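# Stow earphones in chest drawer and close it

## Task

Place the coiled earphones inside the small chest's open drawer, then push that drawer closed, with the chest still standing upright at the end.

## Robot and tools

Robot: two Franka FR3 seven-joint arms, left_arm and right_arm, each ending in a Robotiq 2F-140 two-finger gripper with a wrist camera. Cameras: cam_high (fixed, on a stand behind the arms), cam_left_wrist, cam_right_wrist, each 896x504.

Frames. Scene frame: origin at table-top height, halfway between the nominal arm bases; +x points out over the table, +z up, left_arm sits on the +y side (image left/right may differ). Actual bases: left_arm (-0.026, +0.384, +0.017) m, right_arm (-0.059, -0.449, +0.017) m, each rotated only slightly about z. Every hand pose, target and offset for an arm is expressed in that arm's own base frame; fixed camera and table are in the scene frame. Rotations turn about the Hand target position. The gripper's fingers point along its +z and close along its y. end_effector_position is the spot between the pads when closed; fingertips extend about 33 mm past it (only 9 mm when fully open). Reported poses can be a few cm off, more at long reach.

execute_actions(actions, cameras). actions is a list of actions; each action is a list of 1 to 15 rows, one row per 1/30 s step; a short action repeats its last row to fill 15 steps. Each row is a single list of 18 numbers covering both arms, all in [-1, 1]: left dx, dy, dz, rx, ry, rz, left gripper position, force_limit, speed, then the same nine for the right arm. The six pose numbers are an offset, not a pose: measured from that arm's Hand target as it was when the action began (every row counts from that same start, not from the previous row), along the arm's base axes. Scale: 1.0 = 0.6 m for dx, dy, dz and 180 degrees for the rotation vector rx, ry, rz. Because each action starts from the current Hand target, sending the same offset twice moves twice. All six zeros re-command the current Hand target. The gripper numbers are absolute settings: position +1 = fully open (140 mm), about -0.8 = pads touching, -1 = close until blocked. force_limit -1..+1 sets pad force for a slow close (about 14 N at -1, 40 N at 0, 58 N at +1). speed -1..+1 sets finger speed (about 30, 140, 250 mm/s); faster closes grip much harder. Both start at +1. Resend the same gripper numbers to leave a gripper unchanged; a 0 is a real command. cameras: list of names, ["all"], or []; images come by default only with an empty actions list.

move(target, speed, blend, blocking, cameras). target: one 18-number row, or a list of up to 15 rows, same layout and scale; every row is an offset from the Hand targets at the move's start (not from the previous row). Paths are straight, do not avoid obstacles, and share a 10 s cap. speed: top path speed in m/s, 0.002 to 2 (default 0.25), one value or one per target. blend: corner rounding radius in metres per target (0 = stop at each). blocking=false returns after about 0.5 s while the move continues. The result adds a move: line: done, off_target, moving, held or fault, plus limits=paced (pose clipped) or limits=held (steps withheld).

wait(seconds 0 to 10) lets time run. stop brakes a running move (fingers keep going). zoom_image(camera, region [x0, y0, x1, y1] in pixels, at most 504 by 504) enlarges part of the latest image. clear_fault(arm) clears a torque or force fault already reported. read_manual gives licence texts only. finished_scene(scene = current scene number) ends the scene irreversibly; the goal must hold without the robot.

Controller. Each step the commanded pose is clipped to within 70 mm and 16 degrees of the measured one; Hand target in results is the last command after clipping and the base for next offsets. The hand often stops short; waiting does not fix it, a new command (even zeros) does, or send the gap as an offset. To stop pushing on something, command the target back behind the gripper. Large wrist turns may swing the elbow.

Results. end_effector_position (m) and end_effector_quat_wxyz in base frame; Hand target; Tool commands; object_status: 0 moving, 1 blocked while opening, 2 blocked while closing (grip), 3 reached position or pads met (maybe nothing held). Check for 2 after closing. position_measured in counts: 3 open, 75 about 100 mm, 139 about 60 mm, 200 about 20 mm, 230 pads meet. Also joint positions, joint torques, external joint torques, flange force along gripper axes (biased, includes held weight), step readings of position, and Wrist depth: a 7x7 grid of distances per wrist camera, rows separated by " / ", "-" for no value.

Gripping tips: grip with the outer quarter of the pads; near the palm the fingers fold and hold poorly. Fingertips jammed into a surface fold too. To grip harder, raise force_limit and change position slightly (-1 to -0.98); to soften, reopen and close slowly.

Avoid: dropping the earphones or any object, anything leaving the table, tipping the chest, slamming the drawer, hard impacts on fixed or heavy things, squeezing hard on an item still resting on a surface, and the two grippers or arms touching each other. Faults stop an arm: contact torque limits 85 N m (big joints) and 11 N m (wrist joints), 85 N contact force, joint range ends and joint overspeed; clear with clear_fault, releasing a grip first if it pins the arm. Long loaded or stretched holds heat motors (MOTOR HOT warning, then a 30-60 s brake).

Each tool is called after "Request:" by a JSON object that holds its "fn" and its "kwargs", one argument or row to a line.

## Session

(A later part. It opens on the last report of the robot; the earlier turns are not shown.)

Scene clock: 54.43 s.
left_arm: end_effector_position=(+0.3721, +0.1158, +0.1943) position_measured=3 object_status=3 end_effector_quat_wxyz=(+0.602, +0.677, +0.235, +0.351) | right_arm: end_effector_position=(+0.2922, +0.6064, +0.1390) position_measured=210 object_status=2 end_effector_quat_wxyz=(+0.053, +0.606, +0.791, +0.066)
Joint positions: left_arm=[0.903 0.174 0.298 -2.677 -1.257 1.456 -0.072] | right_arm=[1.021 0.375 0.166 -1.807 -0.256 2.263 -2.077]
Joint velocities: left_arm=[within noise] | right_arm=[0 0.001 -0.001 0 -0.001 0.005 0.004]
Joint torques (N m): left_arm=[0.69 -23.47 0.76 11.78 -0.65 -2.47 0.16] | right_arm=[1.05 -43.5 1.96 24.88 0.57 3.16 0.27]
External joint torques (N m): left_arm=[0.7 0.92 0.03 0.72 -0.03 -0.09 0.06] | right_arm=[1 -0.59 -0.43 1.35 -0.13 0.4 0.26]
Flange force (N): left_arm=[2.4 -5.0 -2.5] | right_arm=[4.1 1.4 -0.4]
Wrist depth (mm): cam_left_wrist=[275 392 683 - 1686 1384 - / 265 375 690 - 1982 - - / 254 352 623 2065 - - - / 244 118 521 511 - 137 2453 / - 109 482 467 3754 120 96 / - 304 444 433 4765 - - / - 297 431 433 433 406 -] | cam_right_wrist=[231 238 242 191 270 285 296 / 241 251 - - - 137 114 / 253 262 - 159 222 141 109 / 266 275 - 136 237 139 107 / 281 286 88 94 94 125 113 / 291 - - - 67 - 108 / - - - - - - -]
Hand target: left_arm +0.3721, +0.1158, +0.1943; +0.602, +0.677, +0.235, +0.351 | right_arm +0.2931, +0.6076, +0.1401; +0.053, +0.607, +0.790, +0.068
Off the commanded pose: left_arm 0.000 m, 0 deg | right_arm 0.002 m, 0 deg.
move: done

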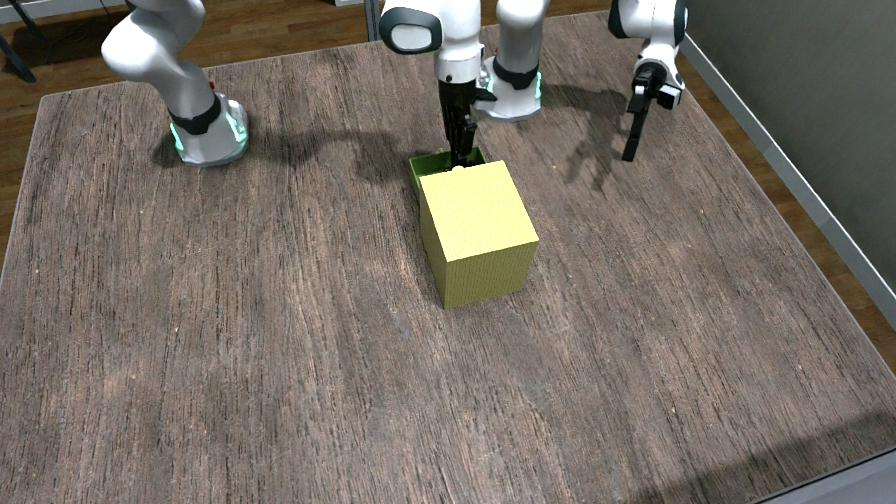

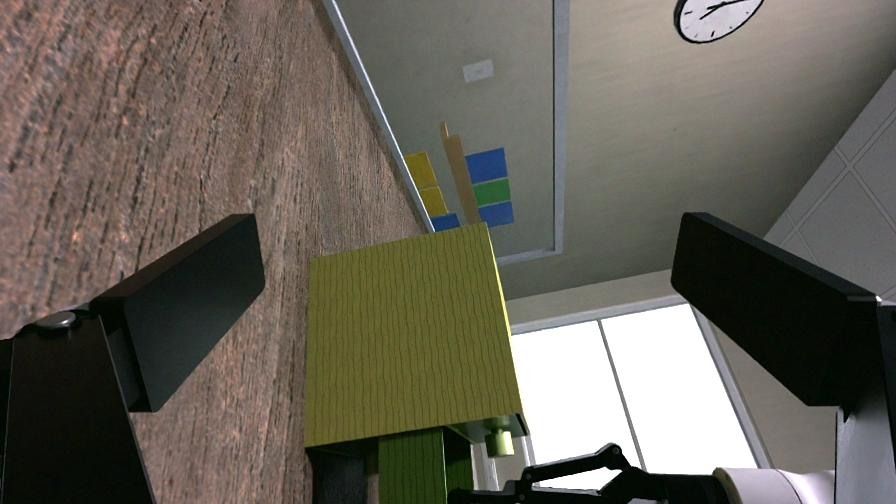

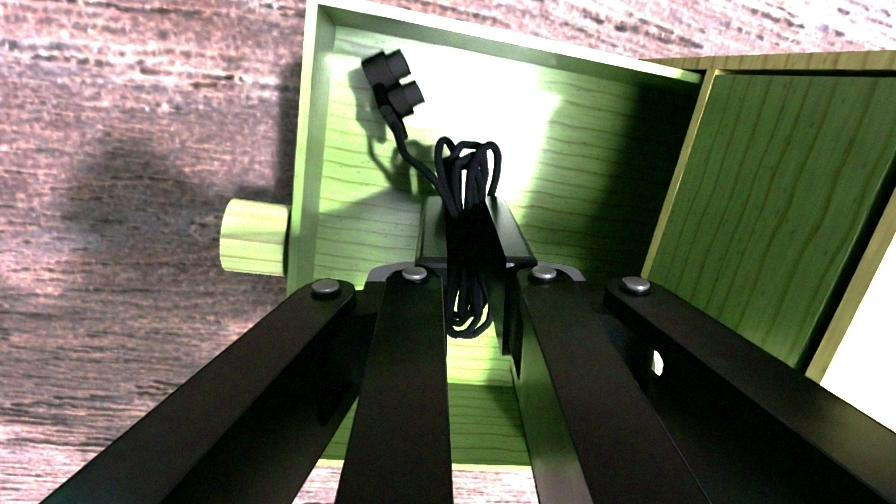

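Request:
{"fn": "move", "kwargs": {
  "target": [
    [0,0,0,0,0,0,1,1,1,-0.0067,-0.0005,-0.07,0,0,0,-1,-1,-1],
    [0,0,0,0,0,0,1,1,1,-0.0067,-0.0005,-0.072,0,0,0,-0.48,-1,-0.6]
  ],
  "speed": [0.08,0.05],
  "cameras": ["cam_high","cam_right_wrist"]
}}

Request:
{"fn": "zoom_image", "kwargs": {
  "camera": "cam_right_wrist",
  "region": [240, 0, 600, 380]
}}

Scene clock: 57.27 s.
left_arm: end_effector_position=(+0.3721, +0.1158, +0.1943) position_measured=3 object_status=3 end_effector_quat_wxyz=(+0.602, +0.677, +0.235, +0.351) | right_arm: end_effector_position=(+0.2890, +0.6071, +0.0978) position_measured=190 object_status=3 end_effector_quat_wxyz=(+0.053, +0.606, +0.791, +0.068)
Joint positions: left_arm=[0.903 0.174 0.298 -2.677 -1.257 1.456 -0.072] | right_arm=[1.036 0.426 0.15 -1.844 -0.28 2.352 -2.046]
Joint torques (N m): left_arm=[0.74 -23.42 0.75 11.73 -0.66 -2.47 0.15] | right_arm=[1.25 -43.61 2.1 23.63 0.68 3.11 0.23]
External joint torques (N m): left_arm=[0.73 0.92 -0.02 0.69 -0.04 -0.1 0.04] | right_arm=[1.29 0.25 -0.33 0.76 -0.02 0.34 0.21]
Flange force (N): left_arm=[2.4 -4.9 -2.4] | right_arm=[4.2 0.7 1.2]
Wrist depth (mm): cam_left_wrist=[275 390 664 - - 1599 - / 265 375 702 - 1906 - - / 254 353 635 2100 - - 2528 / 244 118 524 490 2723 137 - / - 109 486 - - 120 96 / - 305 437 437 - - - / - 295 433 448 425 - -] | cam_right_wrist=[196 203 126 143 230 243 257 / 206 212 - - - 175 117 / 216 224 - 161 185 190 111 / 227 234 173 136 115 - 114 / 239 241 93 94 - 94 112 / - - - 208 67 - - / - - - - - - -]
Hand target: left_arm +0.3721, +0.1158, +0.1943; +0.602, +0.677, +0.235, +0.351 | right_arm +0.2891, +0.6073, +0.0969; +0.053, +0.607, +0.790, +0.068
Off the commanded pose: left_arm 0.000 m, 0 deg | right_arm 0.001 m, 0 deg.
move: done
Images, in order (width x height): cam_high 896x504, cam_right_wrist 896x504.

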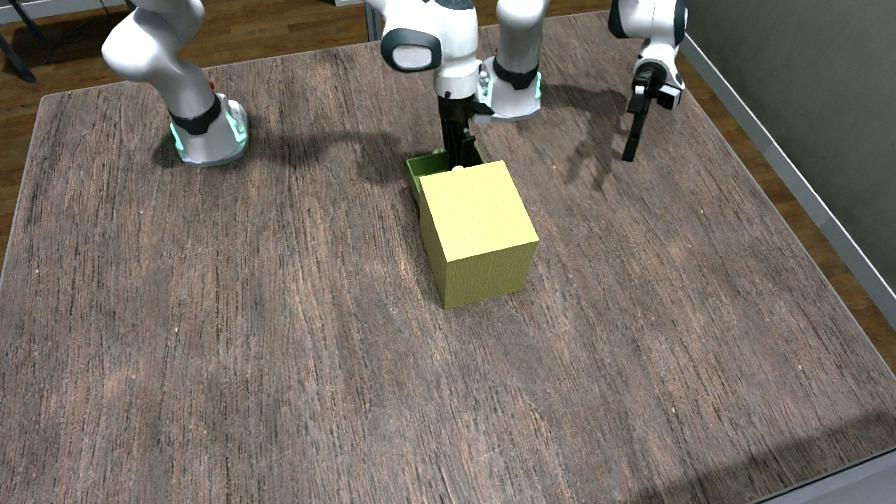

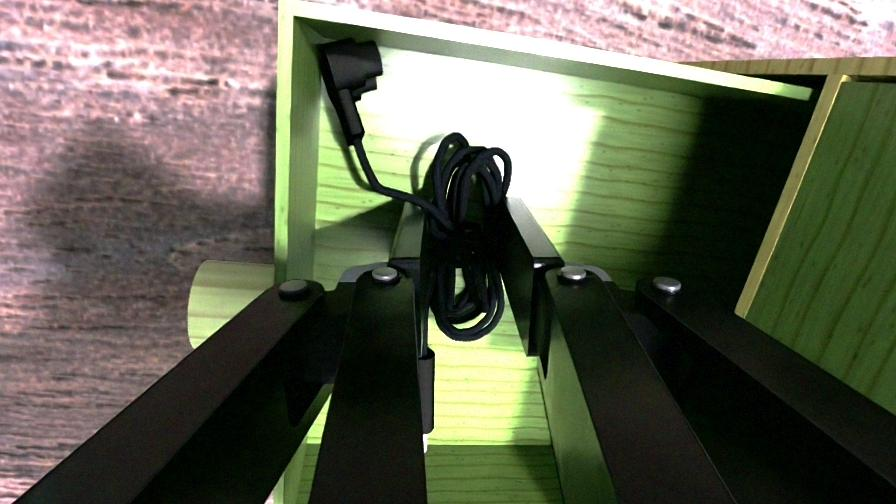

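Scaled by 1.326 from the camera's 896x504 image, which has a finer 1280x720 frame.

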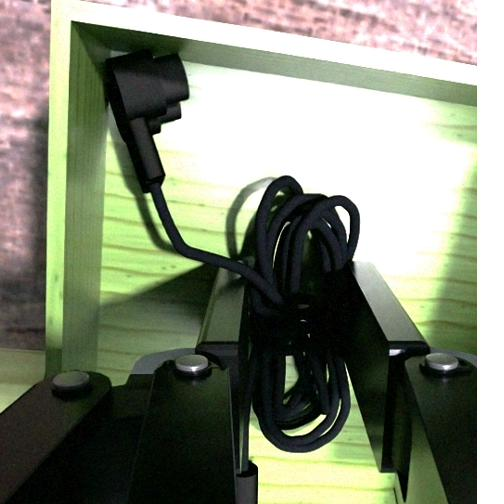

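Request:
{"fn": "move", "kwargs": {
  "target": [
    [0,0,0,0,0,0,1,1,1,0,0,0.05,0,0,0,-0.48,-1,-0.6],
    [0,0,0,0,0,0,1,1,1,0,0,0.28,0,0,0,-0.48,-1,-0.6]
  ],
  "speed": [0.08,0.2],
  "blend": [0.01,0],
  "cameras": ["cam_high","cam_right_wrist"]
}}

Scene clock: 59.87 s.
left_arm: end_effector_position=(+0.3721, +0.1158, +0.1943) position_measured=3 object_status=3 end_effector_quat_wxyz=(+0.602, +0.677, +0.235, +0.351) | right_arm: end_effector_position=(+0.2898, +0.6076, +0.2653) position_measured=190 object_status=3 end_effector_quat_wxyz=(+0.054, +0.609, +0.788, +0.070)
Joint positions: left_arm=[0.903 0.174 0.298 -2.677 -1.257 1.456 -0.072] | right_arm=[1.028 0.264 0.176 -1.641 -0.207 1.998 -2.123]
Joint velocities: left_arm=[within noise] | right_arm=[0 -0.001 0 -0.001 0 -0.004 -0.004]
Joint torques (N m): left_arm=[0.66 -23.41 0.81 11.75 -0.65 -2.46 0.13] | right_arm=[0.05 -41.03 1.97 26.72 1.19 2.43 -0.2]
External joint torques (N m): left_arm=[0.67 0.95 0.07 0.7 -0.03 -0.09 0.02] | right_arm=[0.12 -0.1 0.34 1.78 0.52 -0.37 -0.21]
Flange force (N): left_arm=[2.5 -4.9 -2.5] | right_arm=[6.6 5.7 -3.8]
Wrist depth (mm): cam_left_wrist=[274 393 749 - - 1408 - / 264 373 685 2581 2294 - - / 255 353 627 2100 2338 - - / 243 118 524 510 - 137 2478 / - 110 480 472 3872 128 96 / - 304 446 432 4956 3933 - / - 296 429 - 2664 424 -] | cam_right_wrist=[333 346 361 378 401 421 445 / 347 363 365 - 261 216 449 / 365 381 406 - 246 234 242 / 383 401 410 136 226 249 259 / 404 407 93 474 - - 278 / - - - 508 67 - - / - - - 547 - - -]
Hand target: left_arm +0.3721, +0.1158, +0.1943; +0.602, +0.677, +0.235, +0.351 | right_arm +0.2891, +0.6073, +0.2649; +0.053, +0.607, +0.790, +0.068
Off the commanded pose: left_arm 0.000 m, 0 deg | right_arm 0.001 m, 0 deg.
move: done
Images, in order (width x height): cam_high 896x504, cam_right_wrist 896x504.

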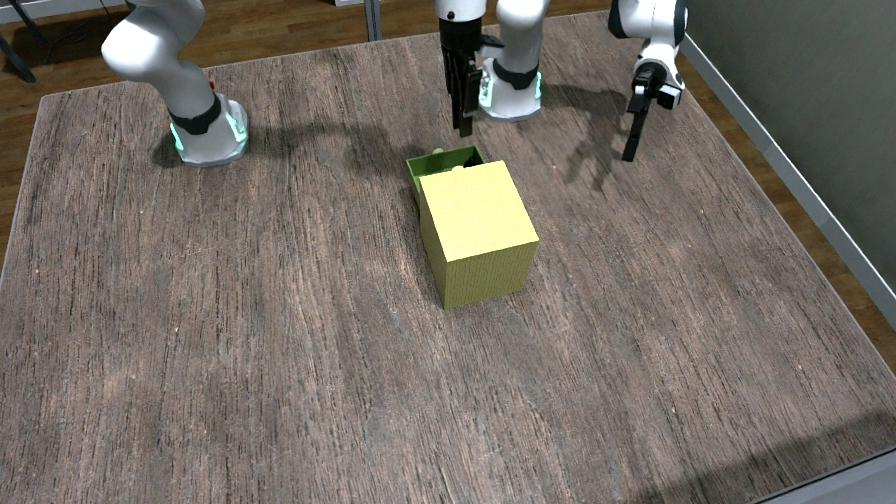

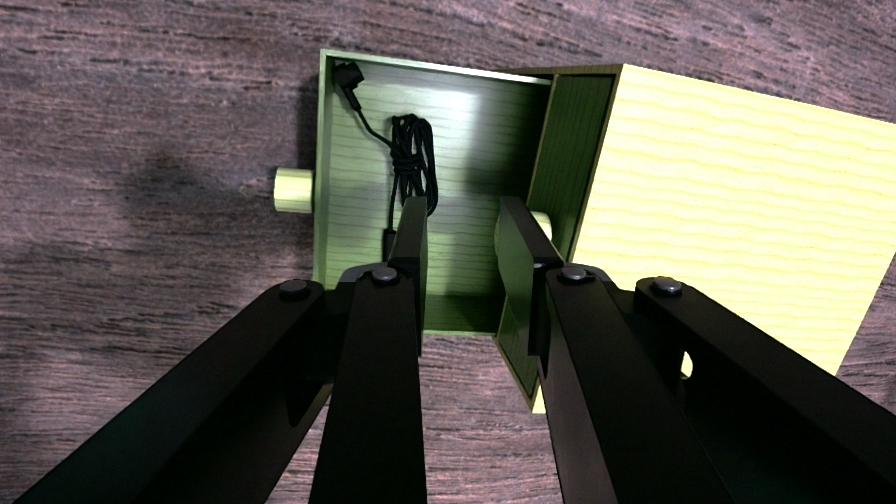

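Request:
{"fn": "move", "kwargs": {
  "target": [
    [0,0,0,0,0,0,1,1,1,-0.227,-0.0447,0.0083,0.0281,-0.1645,-0.0543,-1,-1,0],
    [0,0,0,0,0,0,1,1,1,-0.227,-0.0447,-0.2532,0.0281,-0.1645,-0.0543,-1,-1,0]
  ],
  "speed": [0.3,0.2],
  "blend": [0.04,0],
  "cameras": ["cam_high","cam_right_wrist"]
}}

Scene clock: 63.50 s.
left_arm: end_effector_position=(+0.3721, +0.1158, +0.1943) position_measured=3 object_status=3 end_effector_quat_wxyz=(+0.602, +0.677, +0.235, +0.351) | right_arm: end_effector_position=(+0.1529, +0.5794, +0.1121) position_measured=233 object_status=3 end_effector_quat_wxyz=(+0.234, +0.634, +0.694, +0.248)
Joint positions: left_arm=[0.903 0.174 0.298 -2.677 -1.257 1.456 -0.072] | right_arm=[1.387 0.302 0.215 -2.089 -0.968 2.154 -0.983]
Joint velocities: left_arm=[within noise] | right_arm=[0.001 0.001 0.001 0 -0.001 0 0.005]
Joint torques (N m): left_arm=[0.71 -23.41 0.77 11.84 -0.64 -2.46 0.12] | right_arm=[0.93 -38.29 1.91 21.73 -0.14 1.41 0.34]
External joint torques (N m): left_arm=[0.77 0.96 0.08 0.84 -0.03 -0.08 0.01] | right_arm=[0.94 -0.76 -0.1 1.19 -0.15 0.34 0.27]
Flange force (N): left_arm=[2.8 -5.2 -2.8] | right_arm=[2.2 -0.5 -0.6]
Wrist depth (mm): cam_left_wrist=[275 391 686 - 1549 1493 - / 264 375 675 - - - - / 254 353 627 2174 2608 - - / 245 118 525 509 - 136 - / - 109 475 468 - 120 96 / - 304 439 432 - - - / - 297 435 - 3349 - -] | cam_right_wrist=[168 187 221 270 198 280 227 / 172 196 229 281 - - 233 / 179 203 242 287 - - 230 / 185 210 252 123 203 346 242 / 191 215 - 88 88 288 248 / 197 - - - 70 - - / - - - - - - -]
Hand target: left_arm +0.3721, +0.1158, +0.1943; +0.602, +0.677, +0.235, +0.351 | right_arm +0.1529, +0.5804, +0.1129; +0.232, +0.636, +0.692, +0.251
Off the commanded pose: left_arm 0.000 m, 0 deg | right_arm 0.001 m, 0 deg.
move: done
Images, in order (width x height): cam_high 896x504, cam_right_wrist 896x504.

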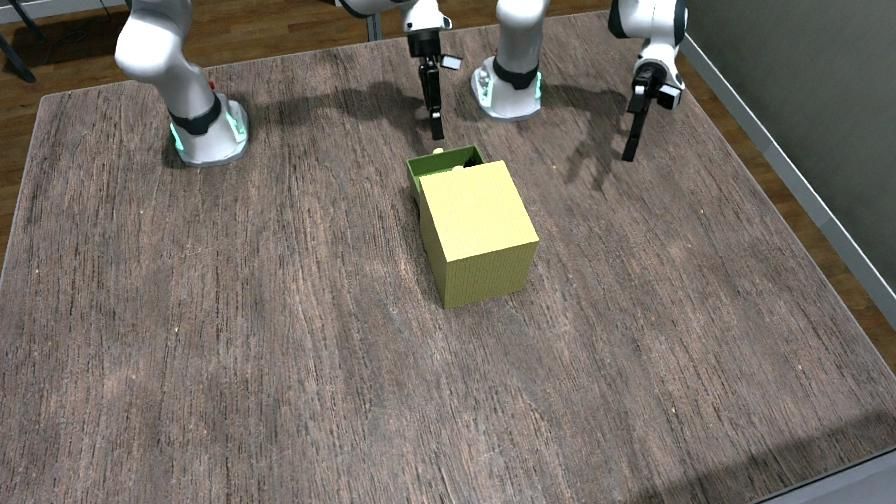

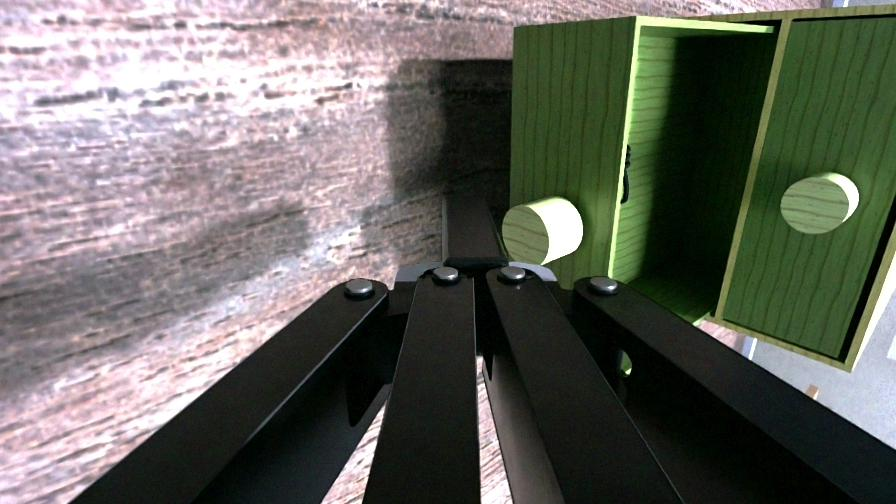

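Request:
{"fn": "move", "kwargs": {
  "target": [
    [0,0,0,0,0,0,1,1,1,0.0465,0.0038,0,0,0,0,-1,-1,0],
    [0,0,0,0,0,0,1,1,1,0.0698,0.0057,0,0,0,0,-1,-1,0],
    [0,0,0,0,0,0,1,1,1,0.2408,0.0198,0,0,0,0,-1,-1,0]
  ],
  "speed": [0.1,0.03,0.06],
  "blend": [0.005,0.004,0],
  "cameras": ["cam_high","cam_right_wrist"]
}}

Request:
{"fn": "zoom_image", "kwargs": {
  "camera": "cam_high",
  "region": [380, 100, 560, 300]
}}

Scene clock: 67.23 s.
left_arm: end_effector_position=(+0.3721, +0.1158, +0.1943) position_measured=3 object_status=3 end_effector_quat_wxyz=(+0.602, +0.677, +0.235, +0.351) | right_arm: end_effector_position=(+0.2966, +0.5916, +0.1131) position_measured=233 object_status=3 end_effector_quat_wxyz=(+0.232, +0.639, +0.690, +0.251)
Joint positions: left_arm=[0.903 0.174 0.298 -2.677 -1.257 1.456 -0.072] | right_arm=[1.206 0.361 0.126 -2.014 -1.051 2.31 -1.131]
Joint velocities: left_arm=[within noise] | right_arm=[0 0.001 0 0.001 0.001 0.001 -0.004]
Joint torques (N m): left_arm=[0.7 -23.43 0.71 11.75 -0.66 -2.48 0.06] | right_arm=[-0.35 -40.11 1.45 22.75 0.07 1.62 -0.14]
External joint torques (N m): left_arm=[0.67 0.96 -0.07 0.71 -0.04 -0.11 -0.05] | right_arm=[-0.31 0.16 -0.11 1.75 -0.18 0.32 -0.21]
Flange force (N): left_arm=[2.7 -4.9 -2.3] | right_arm=[6.1 1.8 2.3]
Wrist depth (mm): cam_left_wrist=[275 394 666 1709 - 1709 - / 264 375 677 - 2065 2118 - / 255 352 626 2193 2193 2048 - / 244 119 523 506 - 137 107 / - 109 479 468 - 120 96 / - 305 439 438 - - - / - 297 431 787 2915 3137 -] | cam_right_wrist=[169 188 222 233 - 139 119 / 173 197 232 238 - 143 121 / 179 203 242 229 - 149 131 / 185 210 251 123 173 136 134 / 192 215 - 88 88 146 142 / 197 - - - 70 - - / - - - - - - -]
Hand target: left_arm +0.3721, +0.1158, +0.1943; +0.602, +0.677, +0.235, +0.351 | right_arm +0.2974, +0.5923, +0.1129; +0.232, +0.636, +0.692, +0.251
Off the commanded pose: left_arm 0.000 m, 0 deg | right_arm 0.001 m, 0 deg.
move: done
Images, in order (width x height): cam_high 896x504, cam_right_wrist 896x504.

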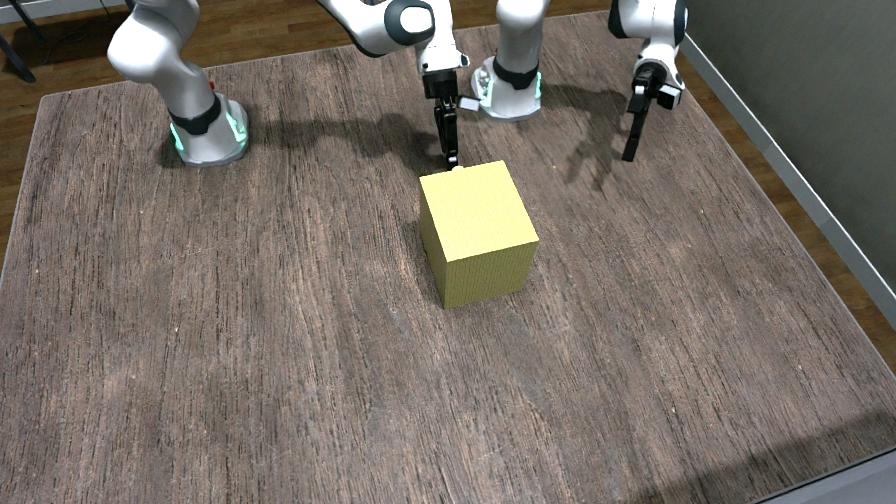

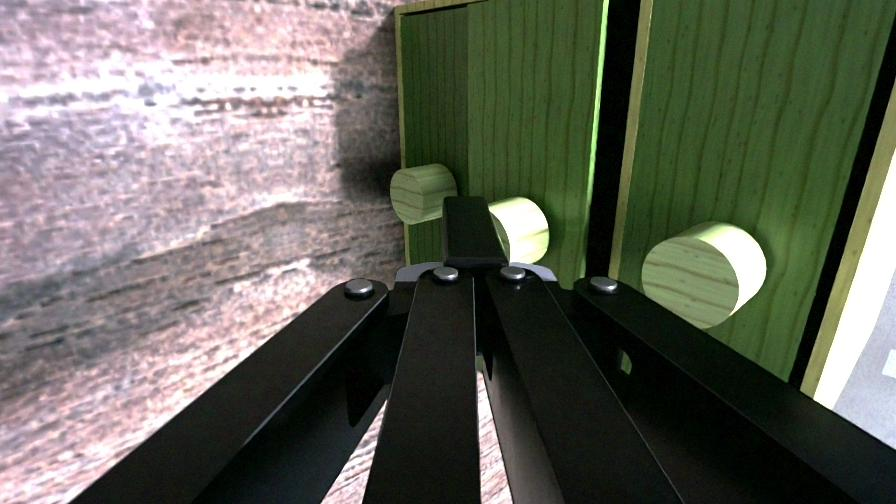

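Scaled by 2.520 from the camera's 896x504 image, which has a finer 1280x720 frame.

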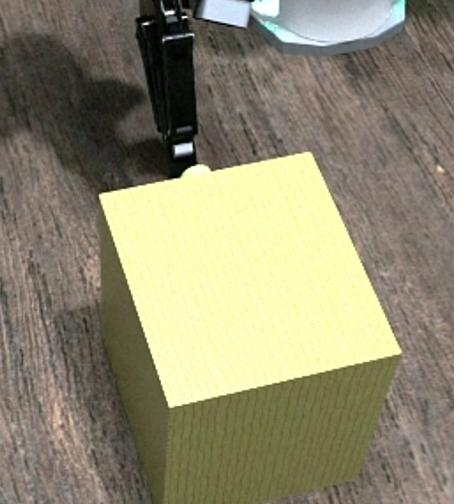

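Request:
{"fn": "move", "kwargs": {
  "target": [0,0,0,0,0,0,1,1,1,0.0183,0.0015,0,0,0,0,-1,-1,0],
  "speed": 0.03,
  "cameras": ["cam_right_wrist"]
}}

Request:
{"fn": "zoom_image", "kwargs": {
  "camera": "cam_right_wrist",
  "region": [380, 0, 700, 300]
}}

Scene clock: 68.50 s.
left_arm: end_effector_position=(+0.3721, +0.1158, +0.1943) position_measured=3 object_status=3 end_effector_quat_wxyz=(+0.602, +0.677, +0.235, +0.351) | right_arm: end_effector_position=(+0.3067, +0.5930, +0.1131) position_measured=233 object_status=3 end_effector_quat_wxyz=(+0.231, +0.638, +0.690, +0.251)
Joint positions: left_arm=[0.903 0.174 0.298 -2.677 -1.257 1.456 -0.072] | right_arm=[1.192 0.37 0.123 -2.002 -1.055 2.32 -1.145]
Joint velocities: left_arm=[within noise] | right_arm=[0 0.001 0 -0.001 0 0 -0.007]
Joint torques (N m): left_arm=[0.73 -23.48 0.75 11.73 -0.64 -2.46 0.13] | right_arm=[-0.53 -40.42 1.29 22.78 0.06 1.62 -0.13]
External joint torques (N m): left_arm=[0.7 0.95 -0.03 0.66 -0.01 -0.09 0.03] | right_arm=[-0.63 0.2 -0.4 1.68 -0.22 0.28 -0.19]
Flange force (N): left_arm=[2.4 -4.9 -2.4] | right_arm=[5.7 2.1 2.8]
Wrist depth (mm): cam_left_wrist=[275 391 683 1663 1630 1641 - / 264 375 668 - 1770 - - / 255 352 626 2338 - - 3022 / 244 118 519 501 - 137 - / - 109 482 469 - 120 96 / - 304 448 435 - - - / - 296 437 654 - - -] | cam_right_wrist=[169 188 223 218 - 129 113 / 173 197 232 232 - 133 116 / 179 203 240 219 180 143 121 / 185 210 252 123 138 133 126 / 192 215 - 88 88 130 134 / 197 - - - 70 - - / - - - - - - -]
Hand target: left_arm +0.3721, +0.1158, +0.1943; +0.602, +0.677, +0.235, +0.351 | right_arm +0.3083, +0.5932, +0.1129; +0.232, +0.636, +0.692, +0.251
Off the commanded pose: left_arm 0.000 m, 0 deg | right_arm 0.002 m, 0 deg.
move: done
Images, in order (width x height): cam_right_wrist 896x504.

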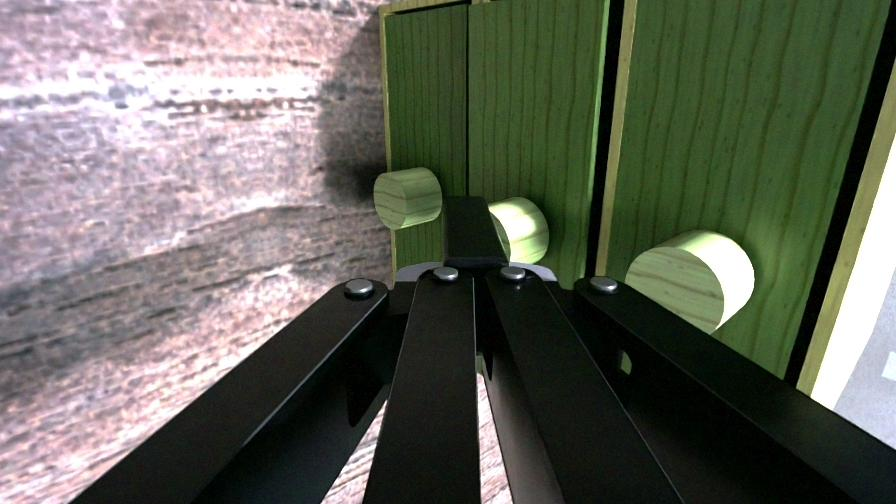

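Scaled by 1.575 from the camera's 896x504 image, which has a finer 1280x720 frame.

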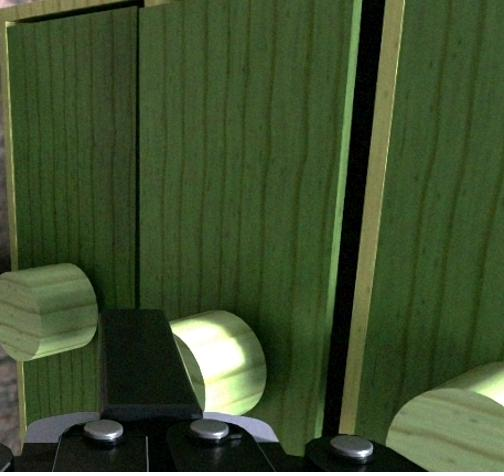

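Request:
{"fn": "move", "kwargs": {
  "target": [0,0,0,0,0,0,1,1,1,0.0075,0.0006,0,0,0,0,-1,-1,0],
  "speed": 0.02,
  "cameras": ["cam_right_wrist"]
}}

Request:
{"fn": "zoom_image", "kwargs": {
  "camera": "cam_right_wrist",
  "region": [380, 0, 700, 300]
}}

Scene clock: 69.50 s.
left_arm: end_effector_position=(+0.3721, +0.1158, +0.1943) position_measured=3 object_status=3 end_effector_quat_wxyz=(+0.602, +0.677, +0.235, +0.351) | right_arm: end_effector_position=(+0.3106, +0.5937, +0.1131) position_measured=233 object_status=3 end_effector_quat_wxyz=(+0.231, +0.638, +0.691, +0.251)
Joint positions: left_arm=[0.903 0.174 0.298 -2.677 -1.257 1.456 -0.072] | right_arm=[1.186 0.373 0.122 -1.997 -1.057 2.324 -1.151]
Joint velocities: left_arm=[within noise] | right_arm=[-0.002 -0.001 0.001 0.001 -0.001 0.001 -0.006]
Joint torques (N m): left_arm=[0.68 -23.5 0.8 11.74 -0.66 -2.48 0.14] | right_arm=[0.5 -40.8 1.15 22.94 0.1 1.5 -0.21]
External joint torques (N m): left_arm=[0.61 0.95 -0.02 0.65 -0.04 -0.1 0.03] | right_arm=[0.35 0.02 -0.6 1.79 -0.19 0.14 -0.28]
Flange force (N): left_arm=[2.4 -4.9 -2.2] | right_arm=[6.3 1.7 2.0]
Wrist depth (mm): cam_left_wrist=[274 391 731 1630 - 1686 - / 264 374 681 - 1770 2193 2015 / 255 356 631 2174 - - - / 243 118 522 523 - 136 105 / - 109 480 468 - 120 96 / - 306 447 435 - - - / - 296 441 742 3260 - -] | cam_right_wrist=[169 188 222 207 - 125 110 / 173 197 233 224 - 130 113 / 179 202 238 217 - 136 115 / 185 210 249 123 160 129 121 / 192 216 - 88 88 123 127 / 197 - - - 70 - 1180 / - - - - - - -]
Hand target: left_arm +0.3721, +0.1158, +0.1943; +0.602, +0.677, +0.235, +0.351 | right_arm +0.3128, +0.5936, +0.1129; +0.232, +0.636, +0.692, +0.251
Off the commanded pose: left_arm 0.000 m, 0 deg | right_arm 0.002 m, 0 deg.
move: done
Images, in order (width x height): cam_right_wrist 896x504.

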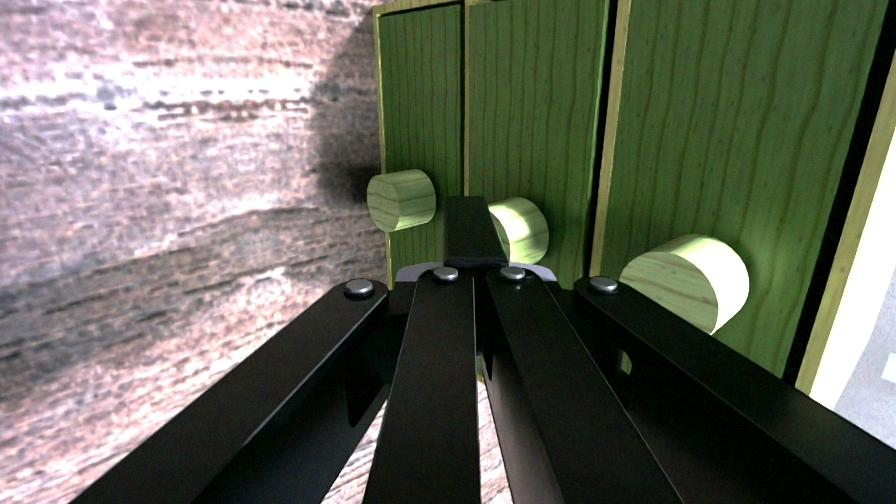

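Scaled by 1.575 from the camera's 896x504 image, which has a finer 1280x720 frame.

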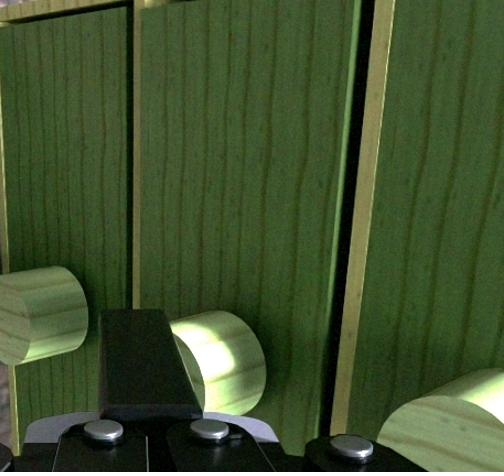

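Request:
{"fn": "move", "kwargs": {
  "target": [0,0,0,0,0,0,1,1,1,0.005,0.0004,0,0,0,0,-1,-1,0],
  "speed": 0.02,
  "cameras": ["cam_right_wrist"]
}}

Request:
{"fn": "zoom_image", "kwargs": {
  "camera": "cam_right_wrist",
  "region": [380, 0, 700, 300]
}}

Scene clock: 70.60 s.
left_arm: end_effector_position=(+0.3721, +0.1158, +0.1943) position_measured=3 object_status=3 end_effector_quat_wxyz=(+0.602, +0.677, +0.235, +0.351) | right_arm: end_effector_position=(+0.3125, +0.5946, +0.1132) position_measured=233 object_status=3 end_effector_quat_wxyz=(+0.230, +0.637, +0.691, +0.251)
Joint positions: left_arm=[0.903 0.174 0.298 -2.677 -1.257 1.456 -0.072] | right_arm=[1.182 0.376 0.122 -1.994 -1.057 2.327 -1.155]
Joint velocities: left_arm=[within noise] | right_arm=[0.001 0 0 0 0.001 0 -0.004]
Joint torques (N m): left_arm=[0.76 -23.47 0.79 11.79 -0.64 -2.46 0.16] | right_arm=[-1.1 -40.52 0.69 22.94 0.01 1.51 -0.16]
External joint torques (N m): left_arm=[0.79 0.97 0.06 0.67 -0.01 -0.09 0.05] | right_arm=[-0.96 0.29 -0.82 1.8 -0.29 0.18 -0.23]
Flange force (N): left_arm=[2.3 -5.0 -2.6] | right_arm=[6.0 2.7 3.5]
Wrist depth (mm): cam_left_wrist=[275 393 737 - - 1663 1982 / 265 373 679 - 2100 1906 - / 256 350 631 2193 2453 - - / 243 118 521 508 3698 137 2316 / - 109 480 471 - 120 96 / - 304 451 431 - - - / - 296 432 672 - 3933 -] | cam_right_wrist=[169 188 222 207 - 124 109 / 173 197 232 222 - 128 110 / 179 202 240 213 170 134 111 / 185 210 249 124 163 129 121 / 192 214 - 88 88 121 126 / 197 - - - 70 - - / - - - - - - -]
Hand target: left_arm +0.3721, +0.1158, +0.1943; +0.602, +0.677, +0.235, +0.351 | right_arm +0.3158, +0.5938, +0.1129; +0.232, +0.636, +0.692, +0.251
Off the commanded pose: left_arm 0.000 m, 0 deg | right_arm 0.003 m, 0 deg.
move: done
Images, in order (width x height): cam_right_wrist 896x504.

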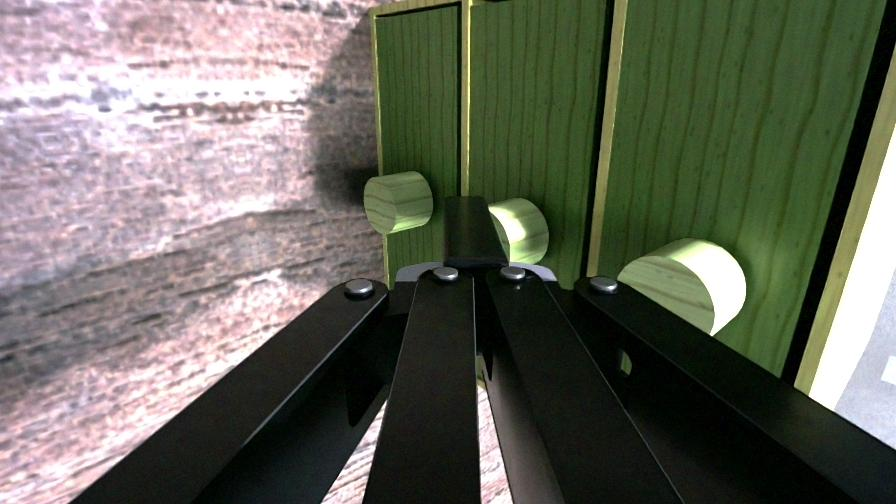

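Scaled by 1.575 from the camera's 896x504 image, which has a finer 1280x720 frame.

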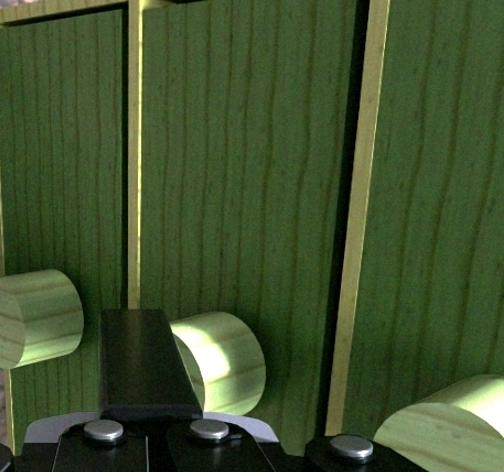

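Request:
{"fn": "move", "kwargs": {
  "target": [0,0,0,0,0,0,1,1,1,0.0033,0.0003,0,0,0,0,-1,-1,0],
  "speed": 0.02,
  "cameras": ["cam_right_wrist","cam_high"]
}}

Request:
{"fn": "zoom_image", "kwargs": {
  "camera": "cam_right_wrist",
  "region": [380, 0, 700, 300]
}}

Scene clock: 71.87 s.
left_arm: end_effector_position=(+0.3721, +0.1158, +0.1943) position_measured=3 object_status=3 end_effector_quat_wxyz=(+0.602, +0.677, +0.235, +0.351) | right_arm: end_effector_position=(+0.3126, +0.5950, +0.1127) position_measured=233 object_status=3 end_effector_quat_wxyz=(+0.230, +0.636, +0.692, +0.251)
Joint positions: left_arm=[0.903 0.174 0.298 -2.677 -1.257 1.456 -0.072] | right_arm=[1.182 0.377 0.122 -1.993 -1.057 2.329 -1.158]
Joint torques (N m): left_arm=[0.7 -23.42 0.75 11.78 -0.64 -2.47 0.18] | right_arm=[-2 -40.33 -0.32 23.63 -0.07 1.63 -0.09]
External joint torques (N m): left_arm=[0.69 1.02 -0.01 0.71 -0.02 -0.09 0.08] | right_arm=[-2.18 0.52 -2.12 2.49 -0.37 0.25 -0.15]
Flange force (N): left_arm=[2.5 -5.3 -2.5] | right_arm=[7.7 4.4 6.4]
Wrist depth (mm): cam_left_wrist=[276 393 675 - - 1686 - / 265 373 688 - - 1906 1849 / 255 355 624 2253 2608 - 2608 / 243 118 518 510 4200 137 2429 / - 109 453 474 - 127 96 / - 304 432 429 - 2784 - / - 296 434 679 - - -] | cam_right_wrist=[168 188 220 210 - 124 109 / 173 196 232 218 - 128 110 / 179 202 238 216 - 134 111 / 185 210 249 114 129 130 120 / 192 214 - 88 88 120 167 / 197 - - - 70 - 1219 / - - - - - - -]
Hand target: left_arm +0.3721, +0.1158, +0.1943; +0.602, +0.677, +0.235, +0.351 | right_arm +0.3178, +0.5940, +0.1129; +0.232, +0.636, +0.692, +0.251
Off the commanded pose: left_arm 0.000 m, 0 deg | right_arm 0.005 m, 0 deg.
move: off_target (right_arm)
Images, in order (width x height): cam_high 896x504, cam_right_wrist 896x504.

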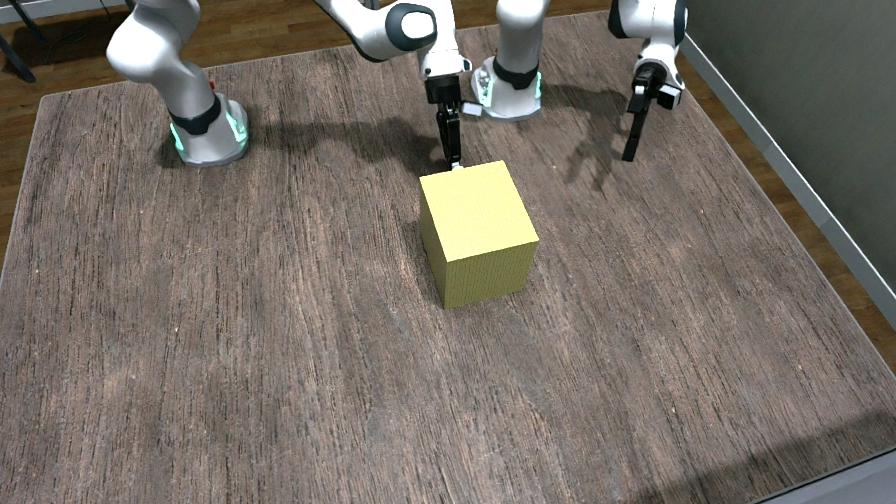

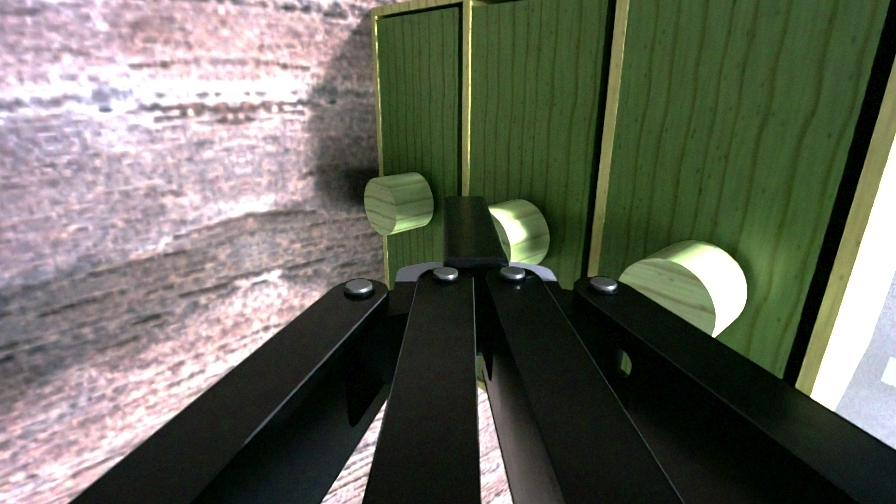

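Scaled by 1.575 from the camera's 896x504 image, which has a finer 1280x720 frame.

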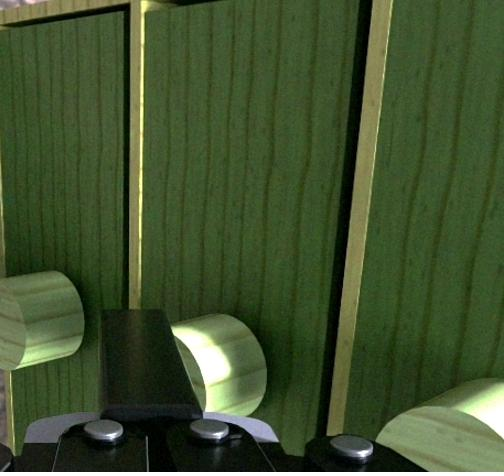

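Request:
{"fn": "move", "kwargs": {
  "target": [0,0,0,0,0,0,1,1,1,-0.1163,-0.0096,0,0,0,0,-1,-1,0],
  "speed": 0.12,
  "cameras": ["cam_right_wrist","cam_high"]
}}

Request:
{"fn": "zoom_image", "kwargs": {
  "camera": "cam_right_wrist",
  "region": [440, 0, 860, 420]
}}

Scene clock: 73.73 s.
left_arm: end_effector_position=(+0.3721, +0.1158, +0.1943) position_measured=3 object_status=3 end_effector_quat_wxyz=(+0.602, +0.677, +0.235, +0.351) | right_arm: end_effector_position=(+0.2474, +0.5892, +0.1121) position_measured=233 object_status=3 end_effector_quat_wxyz=(+0.232, +0.632, +0.695, +0.250)
Joint positions: left_arm=[0.903 0.174 0.298 -2.677 -1.257 1.456 -0.072] | right_arm=[1.261 0.333 0.16 -2.054 -1.035 2.264 -1.085]
Joint velocities: left_arm=[within noise] | right_arm=[0 -0.001 0.001 0.001 -0.002 0 0.006]
Joint torques (N m): left_arm=[0.73 -23.43 0.78 11.75 -0.66 -2.47 0.13] | right_arm=[0.67 -40.16 1.6 21.59 0.69 0.93 0.24]
External joint torques (N m): left_arm=[0.74 0.9 0.04 0.8 -0.05 -0.09 0.02] | right_arm=[0.63 -1.09 -0.21 0.82 0.52 -0.3 0.17]
Flange force (N): left_arm=[2.7 -4.9 -2.5] | right_arm=[1.1 0.6 -2.7]
Wrist depth (mm): cam_left_wrist=[275 392 668 - 2082 1757 - / 264 374 692 2193 - - - / 255 351 626 2193 - 3490 - / 244 118 522 512 - 137 - / - 110 485 - - 119 96 / - 304 419 434 - - - / - 296 432 898 2848 - -] | cam_right_wrist=[168 187 221 262 - 176 158 / 172 195 229 273 254 182 160 / 178 203 241 283 237 194 165 / 185 210 251 123 232 172 163 / 191 213 - 88 88 - 182 / 197 - - - 70 - 187 / - - - - - - -]
Hand target: left_arm +0.3721, +0.1158, +0.1943; +0.602, +0.677, +0.235, +0.351 | right_arm +0.2480, +0.5882, +0.1129; +0.232, +0.636, +0.692, +0.251
Off the commanded pose: left_arm 0.000 m, 0 deg | right_arm 0.001 m, 1 deg.
move: done
Images, in order (width x height): cam_high 896x504, cam_right_wrist 896x504.

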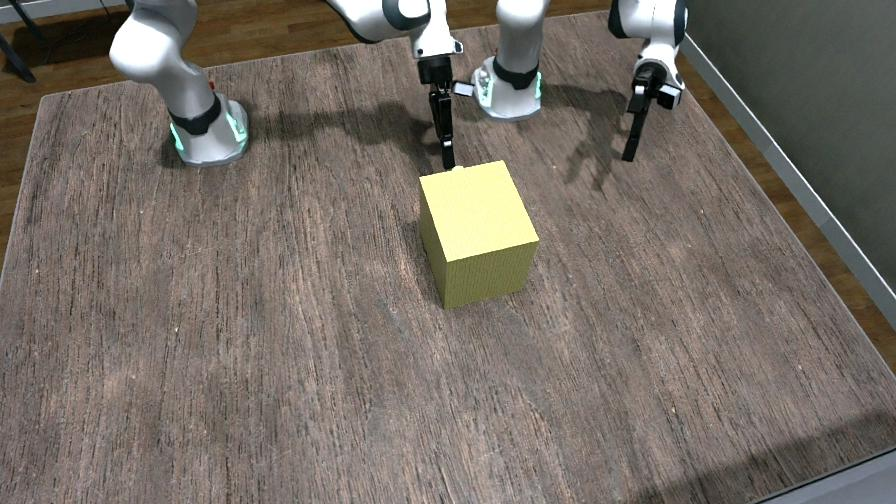

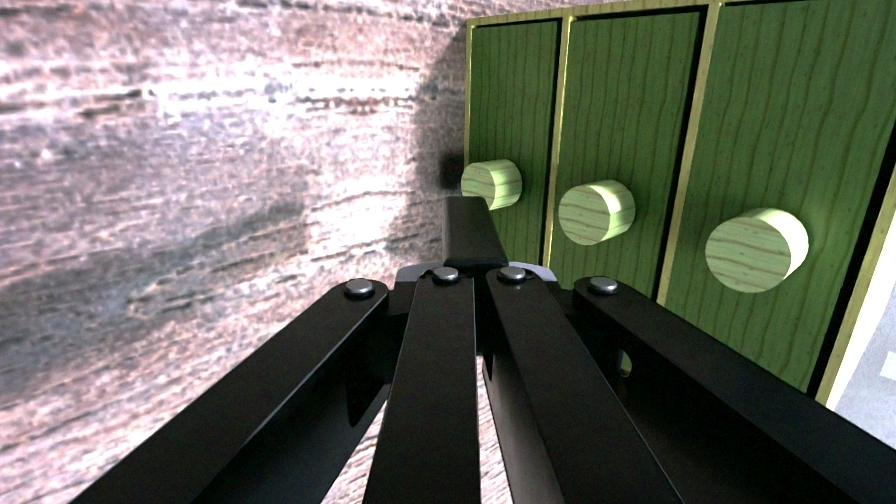

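Scaled by 1.200 from the camera's 896x504 image, which has a finer 1280x720 frame.

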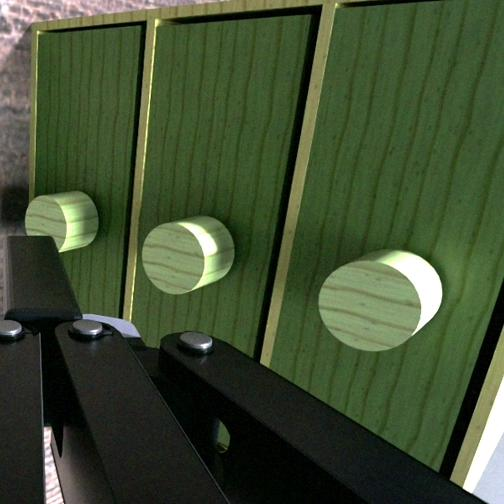

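The middle drawer is now flush with the other two, and the chest is upright.

Request:
{"fn": "finished_scene", "kwargs": {
  "scene": 2
}}

The scene is finished: the task was done.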